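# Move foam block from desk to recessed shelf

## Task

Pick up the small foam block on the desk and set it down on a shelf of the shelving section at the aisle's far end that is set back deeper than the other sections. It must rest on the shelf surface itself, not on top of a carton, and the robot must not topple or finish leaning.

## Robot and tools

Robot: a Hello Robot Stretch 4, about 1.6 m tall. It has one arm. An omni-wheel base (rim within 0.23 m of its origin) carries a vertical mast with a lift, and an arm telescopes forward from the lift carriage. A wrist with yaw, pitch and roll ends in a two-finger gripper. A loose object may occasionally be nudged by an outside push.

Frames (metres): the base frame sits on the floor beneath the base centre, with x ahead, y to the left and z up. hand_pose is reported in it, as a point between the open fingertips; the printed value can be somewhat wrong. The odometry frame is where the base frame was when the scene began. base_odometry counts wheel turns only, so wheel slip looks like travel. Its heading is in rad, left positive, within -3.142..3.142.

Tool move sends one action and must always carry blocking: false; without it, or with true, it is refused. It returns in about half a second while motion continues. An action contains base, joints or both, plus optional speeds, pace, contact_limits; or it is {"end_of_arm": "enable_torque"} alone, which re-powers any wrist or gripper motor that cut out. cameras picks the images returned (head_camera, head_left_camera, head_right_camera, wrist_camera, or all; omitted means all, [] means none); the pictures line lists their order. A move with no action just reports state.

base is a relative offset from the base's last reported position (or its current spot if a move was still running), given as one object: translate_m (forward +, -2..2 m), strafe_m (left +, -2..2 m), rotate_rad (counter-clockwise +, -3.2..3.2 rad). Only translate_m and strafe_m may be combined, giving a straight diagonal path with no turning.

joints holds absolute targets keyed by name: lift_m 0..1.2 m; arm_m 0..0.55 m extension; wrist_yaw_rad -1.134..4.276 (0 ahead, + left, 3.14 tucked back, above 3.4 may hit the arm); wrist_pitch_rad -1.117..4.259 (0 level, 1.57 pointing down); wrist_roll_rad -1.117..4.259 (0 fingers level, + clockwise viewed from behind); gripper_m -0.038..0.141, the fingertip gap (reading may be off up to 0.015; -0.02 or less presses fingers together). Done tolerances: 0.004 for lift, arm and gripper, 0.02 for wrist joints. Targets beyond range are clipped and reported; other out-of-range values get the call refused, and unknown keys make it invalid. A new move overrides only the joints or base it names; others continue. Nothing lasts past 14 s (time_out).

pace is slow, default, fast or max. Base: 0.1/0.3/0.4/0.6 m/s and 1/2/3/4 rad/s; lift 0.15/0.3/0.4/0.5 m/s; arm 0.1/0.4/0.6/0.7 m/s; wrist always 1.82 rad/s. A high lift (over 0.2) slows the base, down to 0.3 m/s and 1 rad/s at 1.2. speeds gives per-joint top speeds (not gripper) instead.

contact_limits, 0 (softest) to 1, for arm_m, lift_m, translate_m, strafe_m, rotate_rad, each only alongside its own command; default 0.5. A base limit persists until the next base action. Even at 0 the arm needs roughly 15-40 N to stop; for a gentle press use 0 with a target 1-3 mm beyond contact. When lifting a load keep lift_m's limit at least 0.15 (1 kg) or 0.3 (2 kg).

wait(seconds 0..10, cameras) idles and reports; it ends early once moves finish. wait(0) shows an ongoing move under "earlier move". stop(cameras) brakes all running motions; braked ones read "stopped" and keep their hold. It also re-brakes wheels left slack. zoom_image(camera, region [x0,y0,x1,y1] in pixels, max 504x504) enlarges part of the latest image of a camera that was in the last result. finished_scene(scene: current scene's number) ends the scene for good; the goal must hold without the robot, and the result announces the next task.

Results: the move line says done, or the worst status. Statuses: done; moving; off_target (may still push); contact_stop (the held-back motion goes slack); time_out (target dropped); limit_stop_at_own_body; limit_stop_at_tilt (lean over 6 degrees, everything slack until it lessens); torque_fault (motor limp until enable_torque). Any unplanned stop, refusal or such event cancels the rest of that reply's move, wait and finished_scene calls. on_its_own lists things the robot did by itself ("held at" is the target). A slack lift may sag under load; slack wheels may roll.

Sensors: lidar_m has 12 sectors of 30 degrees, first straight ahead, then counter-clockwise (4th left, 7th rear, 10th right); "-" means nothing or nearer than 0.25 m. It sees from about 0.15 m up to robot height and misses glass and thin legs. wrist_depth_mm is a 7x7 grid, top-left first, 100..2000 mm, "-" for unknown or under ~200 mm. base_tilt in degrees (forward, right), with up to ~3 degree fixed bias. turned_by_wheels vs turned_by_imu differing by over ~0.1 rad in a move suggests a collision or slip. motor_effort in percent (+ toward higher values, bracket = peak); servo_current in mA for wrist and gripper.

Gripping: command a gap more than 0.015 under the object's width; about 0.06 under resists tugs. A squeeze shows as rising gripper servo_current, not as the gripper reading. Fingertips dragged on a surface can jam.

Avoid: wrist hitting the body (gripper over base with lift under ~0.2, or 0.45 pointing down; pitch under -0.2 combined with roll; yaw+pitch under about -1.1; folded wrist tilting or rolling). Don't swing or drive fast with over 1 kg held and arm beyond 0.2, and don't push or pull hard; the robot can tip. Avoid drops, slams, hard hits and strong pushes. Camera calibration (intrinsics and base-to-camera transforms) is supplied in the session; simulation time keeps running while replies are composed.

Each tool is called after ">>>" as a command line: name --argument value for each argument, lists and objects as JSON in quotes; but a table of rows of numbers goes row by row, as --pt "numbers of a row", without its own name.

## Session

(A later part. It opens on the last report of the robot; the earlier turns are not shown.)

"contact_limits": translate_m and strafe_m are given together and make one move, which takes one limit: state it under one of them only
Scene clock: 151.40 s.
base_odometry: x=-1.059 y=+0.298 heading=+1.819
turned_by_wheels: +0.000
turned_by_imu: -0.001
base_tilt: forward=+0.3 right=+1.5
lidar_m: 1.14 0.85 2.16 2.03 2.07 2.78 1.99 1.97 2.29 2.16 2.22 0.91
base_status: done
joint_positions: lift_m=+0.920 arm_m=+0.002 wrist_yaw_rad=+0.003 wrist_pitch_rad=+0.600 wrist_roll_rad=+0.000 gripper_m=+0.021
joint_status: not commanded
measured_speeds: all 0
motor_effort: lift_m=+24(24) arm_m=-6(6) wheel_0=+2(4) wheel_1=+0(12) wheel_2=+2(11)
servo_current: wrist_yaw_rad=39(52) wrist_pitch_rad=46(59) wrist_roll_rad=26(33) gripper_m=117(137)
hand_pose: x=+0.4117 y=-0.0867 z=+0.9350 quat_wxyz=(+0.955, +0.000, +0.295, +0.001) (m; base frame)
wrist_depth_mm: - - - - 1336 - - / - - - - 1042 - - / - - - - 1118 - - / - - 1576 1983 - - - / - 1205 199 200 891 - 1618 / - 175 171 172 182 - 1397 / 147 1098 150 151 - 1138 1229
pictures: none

>>> move --base '{"translate_m": 1.65, "strafe_m": -0.025}' --pace "fast" --contact_limits '{"translate_m": 0.3}' --blocking false --cameras '[]'

>>> wait --seconds 7

>>> zoom_image --camera "head_left_camera" --region '[0, 100, 300, 500]'

Scene clock: 163.90 s.
move: moving
base_odometry: x=-1.068 y=+0.338 heading=+1.820
turned_by_wheels: +0.000
turned_by_imu: -0.001
base_tilt: forward=+0.4 right=+1.4
lidar_m: 1.15 0.83 2.15 2.05 2.11 2.79 2.00 2.03 2.27 2.16 2.23 0.87
base_status: translate_m moving; strafe_m moving
joint_positions: lift_m=+0.920 arm_m=+0.002 wrist_yaw_rad=+0.003 wrist_pitch_rad=+0.600 wrist_roll_rad=+0.000 gripper_m=+0.021
joint_status: not commanded
measured_speeds: translate_m=+0.157 strafe_m=-0.001 rotate_rad=-0.002 lift_m=+0.000 arm_m=+0.000 wrist_yaw_rad=+0.000 wrist_pitch_rad=+0.000 wrist_roll_rad=+0.000
motor_effort: lift_m=+24(24) arm_m=-6(6) wheel_0=+6(7) wheel_1=+7(7) wheel_2=-10(11)
servo_current: wrist_yaw_rad=39(39) wrist_pitch_rad=39(59) wrist_roll_rad=20(33) gripper_m=117(130)
contact_limits: translate_m 0.3
hand_pose: x=+0.4117 y=-0.0867 z=+0.9350 quat_wxyz=(+0.955, +0.000, +0.295, +0.001) (m; base frame)
wrist_depth_mm: 603 - - - 1205 - - / - - - - 1025 - - / - - - - 1060 - - / - 1308 1921 1808 - - - / - 1160 199 200 - - 1576 / - 174 172 172 183 - 1397 / - - 150 150 - 1138 1229
pictures: none
No camera images: "cameras" was empty.

Scene clock: 169.17 s.
earlier move: done
base_odometry: x=-1.441 y=+1.903 heading=+1.820
turned_by_wheels: +0.000
turned_by_imu: -0.002
base_tilt: forward=+0.3 right=+1.3
lidar_m: 0.77 1.08 0.37 0.34 0.35 0.47 - 0.36 0.25 0.25 0.25 0.27
base_status: done
joint_positions: lift_m=+0.920 arm_m=+0.002 wrist_yaw_rad=+0.003 wrist_pitch_rad=+0.600 wrist_roll_rad=+0.000 gripper_m=+0.021
joint_status: not commanded
measured_speeds: all 0
motor_effort: lift_m=+24(24) arm_m=-6(6) wheel_0=+2(8) wheel_1=+1(8) wheel_2=+2(12)
servo_current: wrist_yaw_rad=39(46) wrist_pitch_rad=39(65) wrist_roll_rad=26(33) gripper_m=124(130)
contact_limits: translate_m 0.3
hand_pose: x=+0.4117 y=-0.0867 z=+0.9350 quat_wxyz=(+0.955, +0.000, +0.295, +0.001) (m; base frame)
wrist_depth_mm: - - - - 535 539 569 / - - - - 394 375 387 / - - - - - 282 273 / - - - 229 - 231 213 / - - 198 200 - 205 183 / 1255 176 172 172 182 - 174 / 1118 1138 150 151 - - -
wait: 5.27 of 7 s (the move ended)
pictures: head_camera, head_left_camera, head_right_camera, wrist_camera
camera_calibration:
wrist_camera: T_world_to_cam=[[-0.0122045, -0.997938, 0.0630192, -0.163148], [-0.58262, -0.0441233, -0.811546, 1.0478], [0.812653, -0.0466208, -0.58088, 0.434231], [0, 0, 0, 1]] pos_world=[0.255598, -0.0963352, 1.11285]

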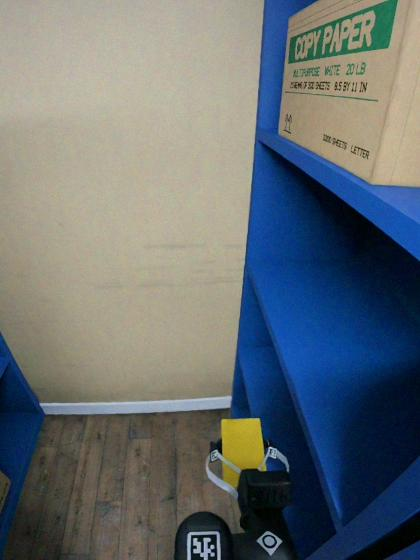

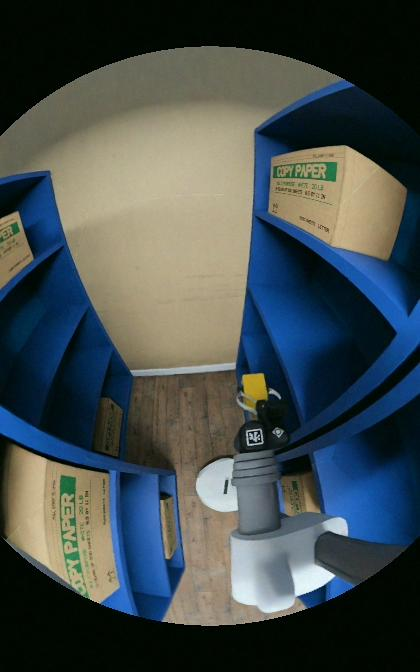

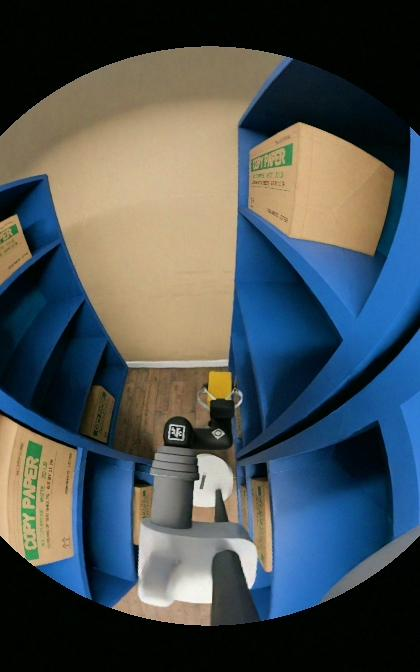

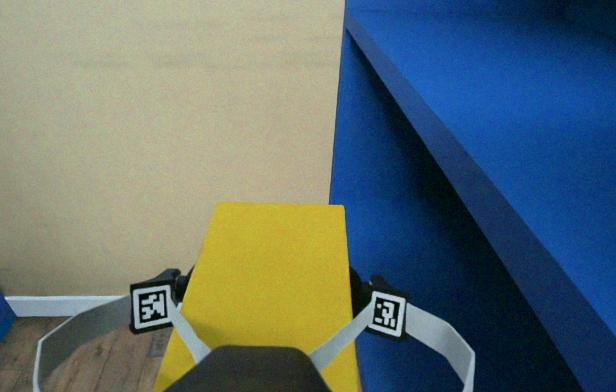

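Scaled by 1.260 from the camera's 420x672 image, which has a finer 600x960 frame.

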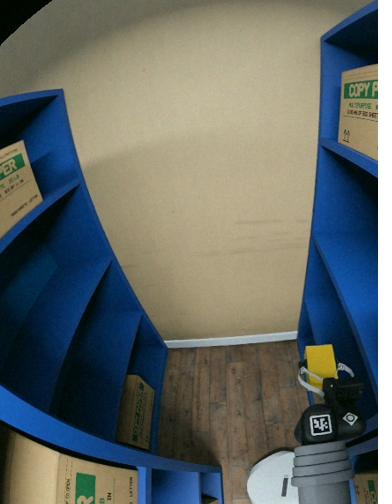

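>>> move --base '{"translate_m": 0.47, "strafe_m": 0.05}' --joints '{"lift_m": 1.08}' --pace "fast" --blocking false --cameras '[]'

>>> wait --seconds 5 --cameras '[]'

>>> move --base '{"rotate_rad": 1.57}' --blocking false --cameras '[]'

>>> wait --seconds 4

Scene clock: 199.90 s.
move: moving
base_odometry: x=-1.455 y=+1.942 heading=+1.820
turned_by_wheels: +0.000
turned_by_imu: -0.001
base_tilt: forward=+0.3 right=+1.4
lidar_m: 0.75 1.06 0.86 0.34 0.35 0.48 - 0.34 0.25 0.25 0.25 0.30
base_status: translate_m moving; strafe_m moving
joint_positions: lift_m=+0.985 arm_m=+0.002 wrist_yaw_rad=+0.003 wrist_pitch_rad=+0.600 wrist_roll_rad=+0.000 gripper_m=+0.021
joint_status: lift_m moving
measured_speeds: translate_m=+0.158 strafe_m=+0.016 rotate_rad=+0.000 lift_m=+0.248 arm_m=+0.000 wrist_yaw_rad=+0.000 wrist_pitch_rad=+0.000 wrist_roll_rad=+0.000
motor_effort: lift_m=+28(28) arm_m=-6(6) wheel_0=+6(7) wheel_1=+6(9) wheel_2=-10(11)
servo_current: wrist_yaw_rad=39(46) wrist_pitch_rad=52(52) wrist_roll_rad=26(33) gripper_m=117(124)
hand_pose: x=+0.4116 y=-0.0867 z=+1.0004 quat_wxyz=(+0.955, +0.000, +0.295, +0.001) (m; base frame)
wrist_depth_mm: - - - - 707 715 723 / - - - - 508 517 530 / - - - - 399 399 407 / - - - 230 330 312 317 / - - 198 200 - 264 258 / - 174 171 172 182 229 218 / 1160 1182 150 151 - 191 187
pictures: none
No camera images: "cameras" was empty.

Scene clock: 202.10 s.
earlier move: done
base_odometry: x=-1.605 y=+2.346 heading=+1.820
turned_by_wheels: +0.000
turned_by_imu: -0.001
base_tilt: forward=+0.4 right=+1.4
lidar_m: 0.58 0.62 0.78 0.78 0.50 0.47 1.12 0.38 0.26 0.25 0.25 0.34
base_status: done
joint_positions: lift_m=+1.080 arm_m=+0.002 wrist_yaw_rad=+0.003 wrist_pitch_rad=+0.600 wrist_roll_rad=+0.000 gripper_m=+0.021
joint_status: all done
measured_speeds: all 0
motor_effort: lift_m=+24(28) arm_m=-6(6) wheel_0=+2(7) wheel_1=+0(9) wheel_2=+1(12)
servo_current: wrist_yaw_rad=33(46) wrist_pitch_rad=39(59) wrist_roll_rad=26(33) gripper_m=117(130)
hand_pose: x=+0.4116 y=-0.0867 z=+1.0950 quat_wxyz=(+0.955, +0.000, +0.295, +0.001) (m; base frame)
wrist_depth_mm: 334 338 343 347 349 307 312 / 362 366 373 379 382 336 340 / 397 404 413 418 413 370 377 / 439 449 445 445 430 413 418 / - - 199 200 430 404 407 / - 175 172 172 183 343 343 / - - 150 151 615 287 306
wait: 2.20 of 5 s (the move ended)
pictures: none
No camera images: "cameras" was empty.

Scene clock: 202.60 s.
move: moving
base_odometry: x=-1.605 y=+2.346 heading=+1.998
turned_by_wheels: +0.178
turned_by_imu: +0.175
base_tilt: forward=+0.4 right=+1.4
lidar_m: 0.58 0.64 0.80 0.78 0.48 0.56 0.74 0.32 0.25 0.25 0.25 0.42
base_status: rotate_rad moving
joint_positions: lift_m=+1.080 arm_m=+0.002 wrist_yaw_rad=+0.003 wrist_pitch_rad=+0.600 wrist_roll_rad=+0.000 gripper_m=+0.021
joint_status: not commanded
measured_speeds: translate_m=+0.000 strafe_m=+0.000 rotate_rad=+0.677 lift_m=+0.000 arm_m=+0.000 wrist_yaw_rad=+0.000 wrist_pitch_rad=+0.000 wrist_roll_rad=+0.000
motor_effort: lift_m=+24(24) arm_m=-6(6) wheel_0=-6(6) wheel_1=-5(6) wheel_2=-7(7)
servo_current: wrist_yaw_rad=33(46) wrist_pitch_rad=39(52) wrist_roll_rad=33(33) gripper_m=111(130)
hand_pose: x=+0.4116 y=-0.0867 z=+1.0950 quat_wxyz=(+0.955, +0.000, +0.295, +0.001) (m; base frame)
wrist_depth_mm: 355 349 342 336 327 322 310 / 387 379 373 364 357 349 319 / 430 421 413 402 394 379 325 / 469 462 445 427 430 407 353 / - - 198 200 466 424 387 / - 175 171 172 181 387 345 / - - 150 151 - 496 304
pictures: none
No camera images: "cameras" was empty.

Scene clock: 204.53 s.
earlier move: done
base_odometry: x=-1.605 y=+2.346 heading=-2.894
turned_by_wheels: +1.392
turned_by_imu: +1.374
base_tilt: forward=+0.5 right=+1.5
lidar_m: 0.76 0.48 0.46 1.09 0.41 0.26 0.25 0.26 0.29 0.56 0.59 0.80
base_status: done
joint_positions: lift_m=+1.080 arm_m=+0.002 wrist_yaw_rad=+0.003 wrist_pitch_rad=+0.600 wrist_roll_rad=+0.000 gripper_m=+0.021
joint_status: not commanded
measured_speeds: all 0
motor_effort: lift_m=+23(24) arm_m=-6(6) wheel_0=-2(8) wheel_1=-2(8) wheel_2=-2(7)
servo_current: wrist_yaw_rad=33(46) wrist_pitch_rad=39(52) wrist_roll_rad=33(33) gripper_m=111(130)
hand_pose: x=+0.4116 y=-0.0867 z=+1.0950 quat_wxyz=(+0.955, +0.000, +0.295, +0.001) (m; base frame)
wrist_depth_mm: - - - - - - - / - - - - - - 603 / - - - - - - 668 / - - - 229 - - - / - - 199 200 - 854 - / - 175 171 171 182 917 - / - 1042 150 151 - 137 -
wait: 1.93 of 4 s (the move ended)
pictures: head_camera, head_left_camera, head_right_camera, wrist_camera
camera_calibration:
wrist_camera: T_world_to_cam=[[-0.0122045, -0.997938, 0.0630192, -0.173231], [-0.58262, -0.0441233, -0.811546, 1.17765], [0.812653, -0.0466208, -0.58088, 0.527172], [0, 0, 0, 1]] pos_world=[0.255598, -0.0963352, 1.27285]

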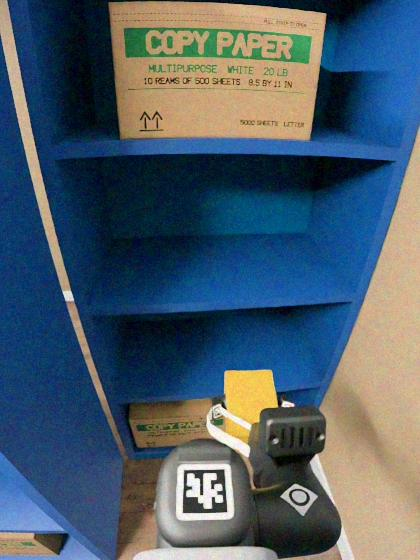

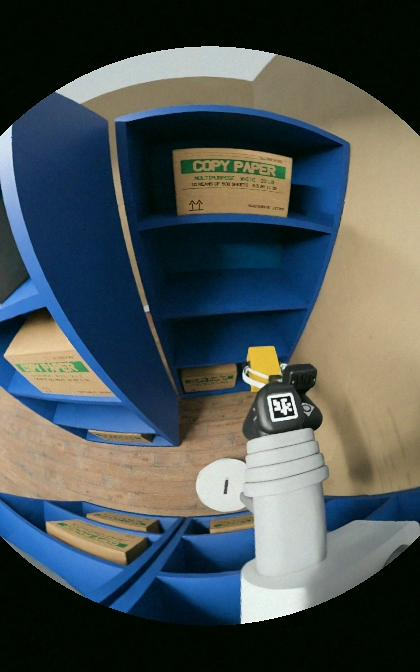

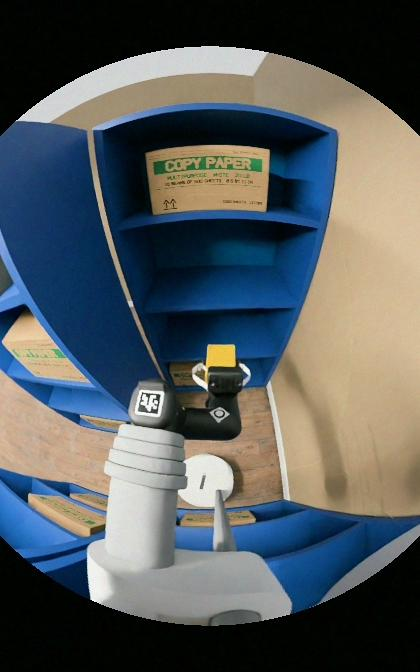

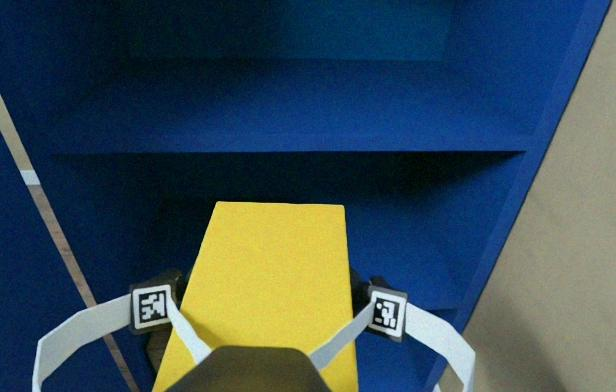

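>>> move --base '{"translate_m": 0.2}' --joints '{"arm_m": 0.37}' --blocking false --contact_limits '{"arm_m": 0.2}' --cameras '[]'

>>> wait --seconds 4

Scene clock: 217.00 s.
move: moving
base_odometry: x=-1.637 y=+2.338 heading=-2.893
turned_by_wheels: +0.000
turned_by_imu: -0.001
base_tilt: forward=+0.3 right=+1.5
lidar_m: 0.74 0.49 0.43 0.96 0.44 0.29 0.25 0.29 0.36 0.59 0.59 0.79
base_status: translate_m moving
joint_positions: lift_m=+1.080 arm_m=+0.054 wrist_yaw_rad=+0.003 wrist_pitch_rad=+0.600 wrist_roll_rad=+0.000 gripper_m=+0.021
joint_status: arm_m moving
measured_speeds: translate_m=+0.123 strafe_m=+0.000 rotate_rad=+0.004 lift_m=+0.000 arm_m=+0.198 wrist_yaw_rad=+0.000 wrist_pitch_rad=+0.000 wrist_roll_rad=+0.000
motor_effort: lift_m=+24(24) arm_m=+9(9) wheel_0=+7(7) wheel_1=+4(7) wheel_2=-8(10)
servo_current: wrist_yaw_rad=39(46) wrist_pitch_rad=46(52) wrist_roll_rad=26(33) gripper_m=124(137)
contact_limits: arm_m 0.2
hand_pose: x=+0.4637 y=-0.0867 z=+1.0950 quat_wxyz=(+0.955, +0.000, +0.295, +0.001) (m; base frame)
wrist_depth_mm: - - - - - - - / - - - - - - - / - - - - - - 603 / - - - 229 - - 654 / - - 199 200 - 768 - / - 175 171 172 182 842 - / - 960 150 151 - 137 -
pictures: none
No camera images: "cameras" was empty.

Scene clock: 218.70 s.
earlier move: done
base_odometry: x=-1.799 y=+2.297 heading=-2.893
turned_by_wheels: +0.000
turned_by_imu: +0.000
base_tilt: forward=+0.5 right=+1.5
lidar_m: 0.57 0.52 0.35 0.44 0.70 0.48 0.44 0.44 0.57 0.56 0.58 0.64
base_status: done
joint_positions: lift_m=+1.080 arm_m=+0.370 wrist_yaw_rad=+0.003 wrist_pitch_rad=+0.600 wrist_roll_rad=+0.000 gripper_m=+0.021
joint_status: all done
measured_speeds: all 0
motor_effort: lift_m=+23(24) arm_m=+6(10) wheel_0=+1(7) wheel_1=+2(7) wheel_2=+2(10)
servo_current: wrist_yaw_rad=39(46) wrist_pitch_rad=52(52) wrist_roll_rad=26(33) gripper_m=117(137)
contact_limits: arm_m 0.2
hand_pose: x=+0.7790 y=-0.0867 z=+1.0950 quat_wxyz=(+0.955, +0.000, +0.295, +0.001) (m; base frame)
wrist_depth_mm: 404 410 415 421 427 433 445 / 439 442 452 466 469 473 480 / 480 488 496 504 517 530 517 / 439 442 229 229 449 - 488 / 379 382 205 200 397 402 407 / 324 179 172 172 184 342 342 / 273 278 150 151 294 279 304
wait: 1.70 of 4 s (the move ended)
pictures: head_camera, head_left_camera, head_right_camera, wrist_camera
camera_calibration:
wrist_camera: T_world_to_cam=[[-0.0122623, -0.997942, 0.0629378, -0.168609], [-0.58262, -0.0440236, -0.811551, 1.39166], [0.812652, -0.0466204, -0.580882, 0.228687], [0, 0, 0, 1]] pos_world=[0.622898, -0.0963351, 1.27285]

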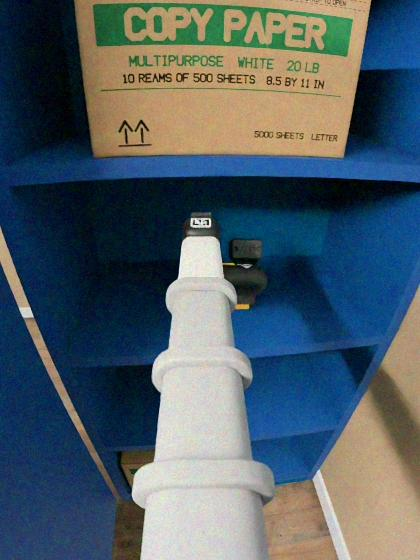

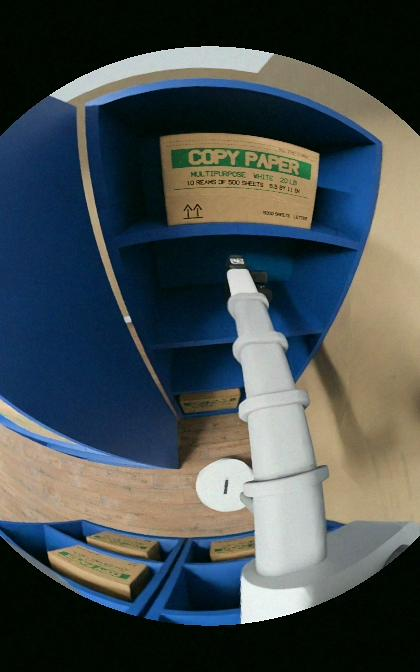

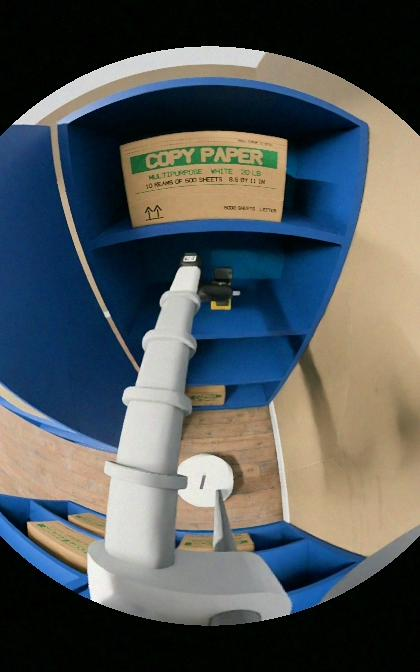

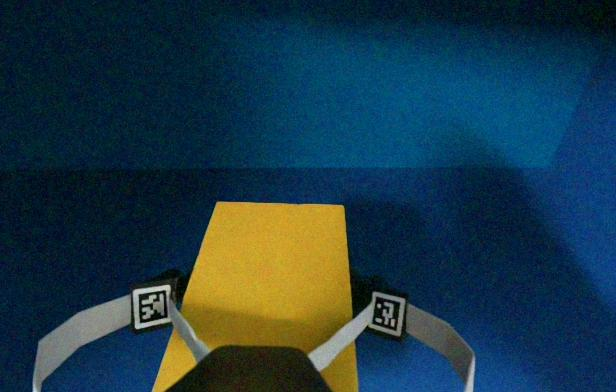

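>>> move --joints '{"lift_m": 1.014}' --speeds '{"lift_m": 0.08}' --contact_limits '{"lift_m": 0.15}' --blocking false --cameras '[]'

>>> wait --seconds 2 --cameras '["wrist_camera","head_camera"]'

>>> zoom_image --camera "head_camera" --region '[180, 220, 320, 360]'

Scene clock: 226.47 s.
move: moving
base_odometry: x=-1.799 y=+2.297 heading=-2.893
turned_by_wheels: +0.000
turned_by_imu: -0.001
base_tilt: forward=+0.6 right=+1.3
lidar_m: 0.58 0.55 0.36 0.44 0.70 0.48 0.43 0.46 0.57 0.57 0.57 0.61
base_status: not commanded
joint_positions: lift_m=+1.050 arm_m=+0.370 wrist_yaw_rad=+0.003 wrist_pitch_rad=+0.600 wrist_roll_rad=+0.000 gripper_m=+0.021
joint_status: lift_m moving
measured_speeds: translate_m=+0.000 strafe_m=+0.000 rotate_rad=+0.000 lift_m=-0.080 arm_m=+0.000 wrist_yaw_rad=+0.000 wrist_pitch_rad=+0.000 wrist_roll_rad=+0.000
motor_effort: lift_m=+13(20) arm_m=+6(6) wheel_0=+1(1) wheel_1=+2(2) wheel_2=+2(2)
servo_current: wrist_yaw_rad=33(46) wrist_pitch_rad=59(59) wrist_roll_rad=33(33) gripper_m=117(124)
contact_limits: arm_m 0.2; lift_m 0.15
hand_pose: x=+0.7790 y=-0.0867 z=+1.0656 quat_wxyz=(+0.955, +0.000, +0.295, +0.001) (m; base frame)
wrist_depth_mm: 404 410 413 421 427 433 445 / 436 445 452 459 469 473 480 / 477 488 492 500 512 517 512 / 413 418 424 430 433 427 433 / 340 345 205 200 359 364 368 / 291 179 171 172 184 307 310 / 248 251 149 151 265 253 274
pictures: none
No camera images: "cameras" was empty.

Scene clock: 227.33 s.
earlier move: done
base_odometry: x=-1.799 y=+2.297 heading=-2.893
turned_by_wheels: +0.000
turned_by_imu: +0.000
base_tilt: forward=+0.4 right=+1.5
lidar_m: 0.56 0.52 0.35 0.45 0.72 0.48 0.45 0.46 0.58 0.56 0.60 0.62
base_status: not commanded
joint_positions: lift_m=+1.014 arm_m=+0.370 wrist_yaw_rad=+0.003 wrist_pitch_rad=+0.600 wrist_roll_rad=+0.000 gripper_m=+0.021
joint_status: all done
measured_speeds: all 0
motor_effort: lift_m=+14(20) arm_m=+6(6) wheel_0=+1(1) wheel_1=+2(2) wheel_2=+2(2)
servo_current: wrist_yaw_rad=39(46) wrist_pitch_rad=39(59) wrist_roll_rad=26(33) gripper_m=117(130)
contact_limits: arm_m 0.2; lift_m 0.15
hand_pose: x=+0.7790 y=-0.0867 z=+1.0298 quat_wxyz=(+0.955, +0.000, +0.295, +0.001) (m; base frame)
wrist_depth_mm: 407 410 415 421 427 433 445 / 436 445 455 459 469 477 480 / 439 439 449 442 445 455 492 / 349 355 357 364 370 377 382 / 287 291 205 200 304 307 310 / 245 179 171 172 183 262 263 / 209 216 150 151 224 219 232
wait: 0.87 of 2 s (the move ended)
pictures: head_camera, wrist_camera
camera_calibration:
wrist_camera: T_world_to_cam=[[-0.0122623, -0.997942, 0.0629378, -0.164506], [-0.58262, -0.0440236, -0.811551, 1.33875], [0.812652, -0.0466204, -0.580882, 0.190814], [0, 0, 0, 1]] pos_world=[0.622898, -0.0963351, 1.20765]

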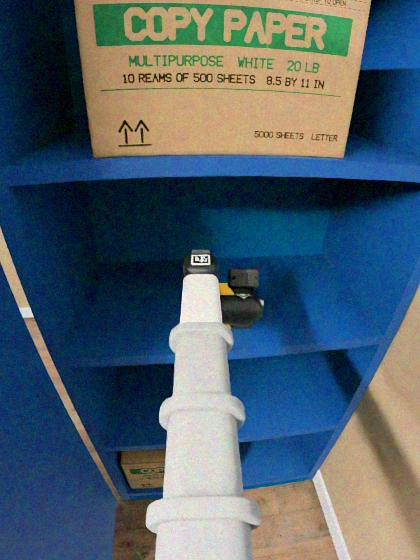

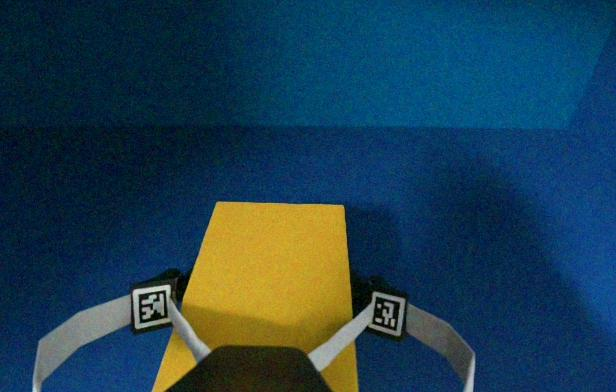

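Scaled by 3.600 from the camera's 420x560 image, which has a finer 1200x1600 frame.

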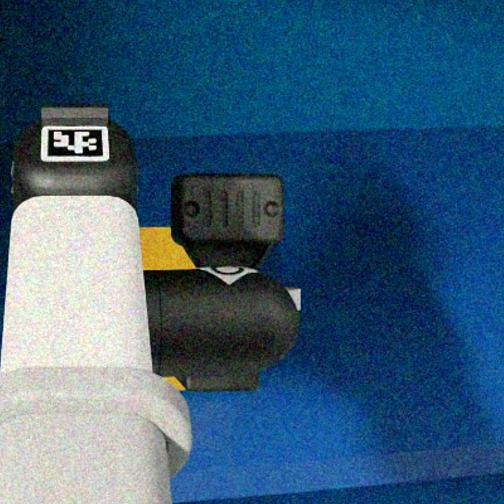

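>>> move --joints '{"lift_m": 1.003}' --speeds '{"lift_m": 0.05}' --contact_limits '{"lift_m": 0.1}' --blocking false --cameras '[]'

>>> wait --seconds 1 --cameras '["wrist_camera"]'

Scene clock: 236.07 s.
move: moving
base_odometry: x=-1.799 y=+2.297 heading=-2.893
turned_by_wheels: +0.000
turned_by_imu: -0.001
base_tilt: forward=+0.3 right=+1.3
lidar_m: 0.57 0.51 0.36 0.47 0.68 0.48 0.42 0.45 0.57 0.56 0.56 0.62
base_status: not commanded
joint_positions: lift_m=+1.004 arm_m=+0.370 wrist_yaw_rad=+0.003 wrist_pitch_rad=+0.600 wrist_roll_rad=+0.000 gripper_m=+0.021
joint_status: lift_m moving
measured_speeds: all 0
motor_effort: lift_m=+12(15) arm_m=+6(6) wheel_0=+1(1) wheel_1=+2(2) wheel_2=+2(2)
servo_current: wrist_yaw_rad=33(39) wrist_pitch_rad=39(39) wrist_roll_rad=26(26) gripper_m=111(124)
contact_limits: arm_m 0.2; lift_m 0.1
hand_pose: x=+0.7790 y=-0.0867 z=+1.0190 quat_wxyz=(+0.955, +0.000, +0.295, +0.001) (m; base frame)
wrist_depth_mm: 402 407 413 424 430 436 449 / 433 442 452 466 469 477 484 / 427 433 439 449 452 442 452 / 340 342 347 351 357 362 364 / 278 282 198 200 294 296 298 / 238 173 170 171 185 250 251 / 200 208 151 149 216 205 223
pictures: none
No camera images: "cameras" was empty.

Scene clock: 236.23 s.
earlier move: done
base_odometry: x=-1.799 y=+2.297 heading=-2.893
turned_by_wheels: +0.000
turned_by_imu: +0.000
base_tilt: forward=+0.3 right=+1.5
lidar_m: 0.58 0.50 0.35 0.47 0.72 0.48 0.43 0.45 0.56 0.58 0.58 0.62
base_status: not commanded
joint_positions: lift_m=+1.004 arm_m=+0.370 wrist_yaw_rad=+0.003 wrist_pitch_rad=+0.600 wrist_roll_rad=+0.000 gripper_m=+0.021
joint_status: all done
measured_speeds: all 0
motor_effort: lift_m=+12(15) arm_m=+6(6) wheel_0=+1(1) wheel_1=+2(2) wheel_2=+2(2)
servo_current: wrist_yaw_rad=33(39) wrist_pitch_rad=39(46) wrist_roll_rad=26(26) gripper_m=104(124)
contact_limits: arm_m 0.2; lift_m 0.1
hand_pose: x=+0.7790 y=-0.0867 z=+1.0190 quat_wxyz=(+0.955, +0.000, +0.295, +0.001) (m; base frame)
wrist_depth_mm: 404 410 415 421 427 436 445 / 433 445 449 462 469 477 484 / 430 436 436 445 452 442 449 / 338 343 347 351 355 362 366 / 279 282 198 200 293 296 297 / 238 174 170 171 185 251 251 / 200 208 151 149 214 205 223
wait: 0.17 of 1 s (the move ended)
pictures: wrist_camera
camera_calibration:
wrist_camera: T_world_to_cam=[[-0.0122623, -0.997942, 0.0629378, -0.163825], [-0.58262, -0.0440236, -0.811551, 1.33004], [0.812652, -0.0466204, -0.580882, 0.184459], [0, 0, 0, 1]] pos_world=[0.622998, -0.0963351, 1.19685]

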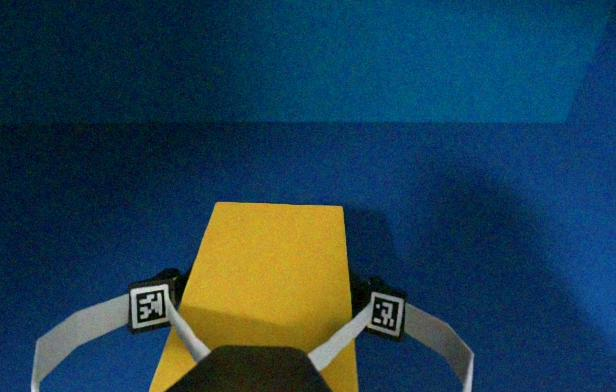

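>>> move --joints '{"gripper_m": 0.13}' --blocking false --cameras '[]'

>>> wait --seconds 2 --cameras '["wrist_camera"]'

>>> move --joints '{"lift_m": 1.09}' --blocking false --cameras '[]'

>>> wait --seconds 1 --cameras '["wrist_camera"]'

Scene clock: 242.87 s.
move: moving
base_odometry: x=-1.799 y=+2.297 heading=-2.893
turned_by_wheels: +0.000
turned_by_imu: -0.001
base_tilt: forward=+0.3 right=+1.1
lidar_m: 0.57 0.50 0.36 0.47 0.67 0.49 0.43 0.45 0.58 0.58 0.59 0.62
base_status: not commanded
joint_positions: lift_m=+1.004 arm_m=+0.370 wrist_yaw_rad=+0.003 wrist_pitch_rad=+0.600 wrist_roll_rad=+0.000 gripper_m=+0.041
joint_status: gripper_m moving
measured_speeds: all 0
motor_effort: lift_m=+12(12) arm_m=+6(6) wheel_0=+1(1) wheel_1=+2(2) wheel_2=+2(2)
servo_current: wrist_yaw_rad=33(39) wrist_pitch_rad=46(59) wrist_roll_rad=33(33) gripper_m=39(124)
contact_limits: arm_m 0.2; lift_m 0.1
hand_pose: x=+0.7790 y=-0.0867 z=+1.0190 quat_wxyz=(+0.955, +0.000, +0.295, +0.001) (m; base frame)
wrist_depth_mm: 402 407 415 424 430 439 452 / 430 442 452 462 469 480 480 / 439 439 430 459 439 452 477 / 343 347 355 357 362 368 370 / 285 287 211 204 297 301 303 / 240 187 173 174 187 253 255 / 204 210 150 151 217 219 225
pictures: none
No camera images: "cameras" was empty.

Scene clock: 244.33 s.
earlier move: done
base_odometry: x=-1.799 y=+2.297 heading=-2.893
turned_by_wheels: +0.000
turned_by_imu: +0.000
base_tilt: forward=+0.5 right=+1.2
lidar_m: 0.56 0.51 0.36 0.46 0.69 0.47 0.43 0.46 0.58 0.57 0.60 0.64
base_status: not commanded
joint_positions: lift_m=+1.004 arm_m=+0.370 wrist_yaw_rad=+0.002 wrist_pitch_rad=+0.598 wrist_roll_rad=+0.000 gripper_m=+0.130
joint_status: all done
measured_speeds: all 0
motor_effort: lift_m=+12(12) arm_m=+6(6) wheel_0=+1(1) wheel_1=+1(2) wheel_2=+2(2)
servo_current: wrist_yaw_rad=46(46) wrist_pitch_rad=46(59) wrist_roll_rad=33(39) gripper_m=46(124)
contact_limits: arm_m 0.2; lift_m 0.1
hand_pose: x=+0.7793 y=-0.0869 z=+1.0194 quat_wxyz=(+0.956, +0.000, +0.294, +0.001) (m; base frame)
wrist_depth_mm: 399 404 415 421 430 439 452 / 430 439 449 459 469 480 484 / 452 459 466 480 488 512 496 / 357 357 366 373 377 379 387 / 290 296 220 213 306 309 314 / 246 199 179 181 198 260 260 / 214 211 158 157 222 224 230
wait: 1.47 of 2 s (the move ended)
pictures: wrist_camera
camera_calibration:
wrist_camera: T_world_to_cam=[[-0.012965, -0.997932, 0.0629585, -0.163517], [-0.581061, -0.0437224, -0.812684, 1.33047], [0.813756, -0.0471192, -0.579293, 0.181954], [0, 0, 0, 1]] pos_world=[0.622899, -0.096434, 1.19695]

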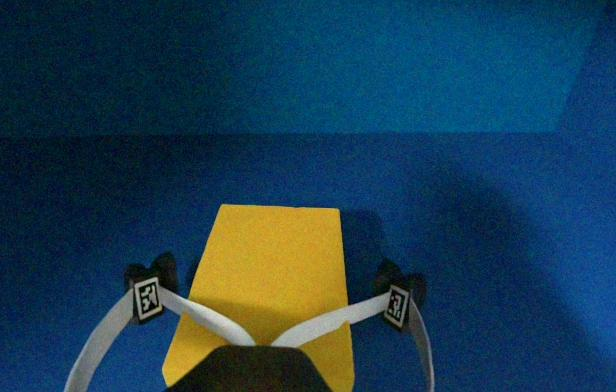

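Scene clock: 244.83 s.
move: moving
base_odometry: x=-1.799 y=+2.297 heading=-2.893
turned_by_wheels: +0.000
turned_by_imu: +0.000
base_tilt: forward=+0.4 right=+1.3
lidar_m: 0.56 0.52 0.35 0.48 0.71 0.46 0.43 0.46 0.59 0.57 0.61 0.62
base_status: not commanded
joint_positions: lift_m=+1.042 arm_m=+0.370 wrist_yaw_rad=+0.002 wrist_pitch_rad=+0.599 wrist_roll_rad=+0.000 gripper_m=+0.130
joint_status: lift_m moving
measured_speeds: translate_m=+0.000 strafe_m=+0.000 rotate_rad=+0.000 lift_m=+0.149 arm_m=+0.000 wrist_yaw_rad=+0.000 wrist_pitch_rad=+0.000 wrist_roll_rad=+0.000
motor_effort: lift_m=+25(27) arm_m=+6(6) wheel_0=+1(1) wheel_1=+1(2) wheel_2=+2(2)
servo_current: wrist_yaw_rad=33(46) wrist_pitch_rad=39(52) wrist_roll_rad=26(33) gripper_m=46(52)
contact_limits: arm_m 0.2
hand_pose: x=+0.7790 y=-0.0869 z=+1.0574 quat_wxyz=(+0.955, +0.000, +0.295, +0.001) (m; base frame)
wrist_depth_mm: 404 407 415 427 433 439 449 / 433 442 452 462 473 480 480 / 462 473 484 492 500 517 504 / 382 392 394 399 407 410 418 / 319 322 259 243 334 338 340 / 272 205 206 207 216 285 286 / 236 233 187 185 246 247 254
pictures: none
No camera images: "cameras" was empty.

Scene clock: 245.70 s.
earlier move: done
base_odometry: x=-1.799 y=+2.297 heading=-2.893
turned_by_wheels: +0.000
turned_by_imu: +0.000
base_tilt: forward=+0.4 right=+1.4
lidar_m: 0.56 0.49 0.36 0.46 0.71 0.46 0.44 0.46 0.58 0.56 0.59 0.62
base_status: not commanded
joint_positions: lift_m=+1.090 arm_m=+0.370 wrist_yaw_rad=+0.002 wrist_pitch_rad=+0.599 wrist_roll_rad=+0.000 gripper_m=+0.130
joint_status: all done
measured_speeds: all 0
motor_effort: lift_m=+24(27) arm_m=+6(6) wheel_0=+1(1) wheel_1=+2(2) wheel_2=+2(2)
servo_current: wrist_yaw_rad=33(46) wrist_pitch_rad=46(52) wrist_roll_rad=26(33) gripper_m=46(52)
contact_limits: arm_m 0.2
hand_pose: x=+0.7790 y=-0.0869 z=+1.1051 quat_wxyz=(+0.955, +0.000, +0.295, +0.001) (m; base frame)
wrist_depth_mm: 402 407 418 424 433 439 452 / 433 445 452 462 477 480 480 / 473 488 496 508 521 530 521 / 459 466 521 459 - - 504 / 397 410 404 410 415 418 421 / 336 205 281 282 216 353 355 / 293 294 297 - 304 306 314
wait: 0.87 of 1 s (the move ended)
pictures: wrist_camera
camera_calibration:
wrist_camera: T_world_to_cam=[[-0.0128712, -0.997932, 0.0629793, -0.16901], [-0.582233, -0.0437258, -0.811845, 1.39993], [0.81292, -0.047118, -0.580466, 0.233742], [0, 0, 0, 1]] pos_world=[0.622899, -0.096434, 1.28285]

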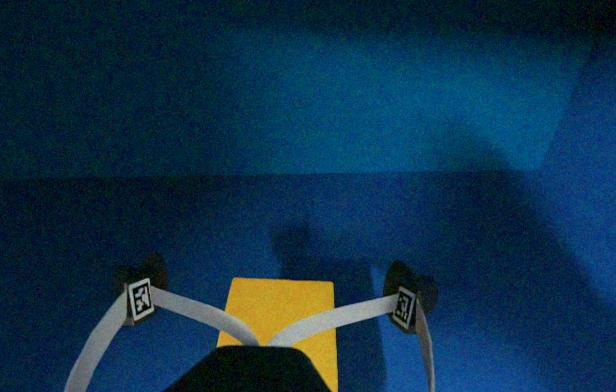

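>>> finished_scene --scene 1

The scene is finished: the task was done.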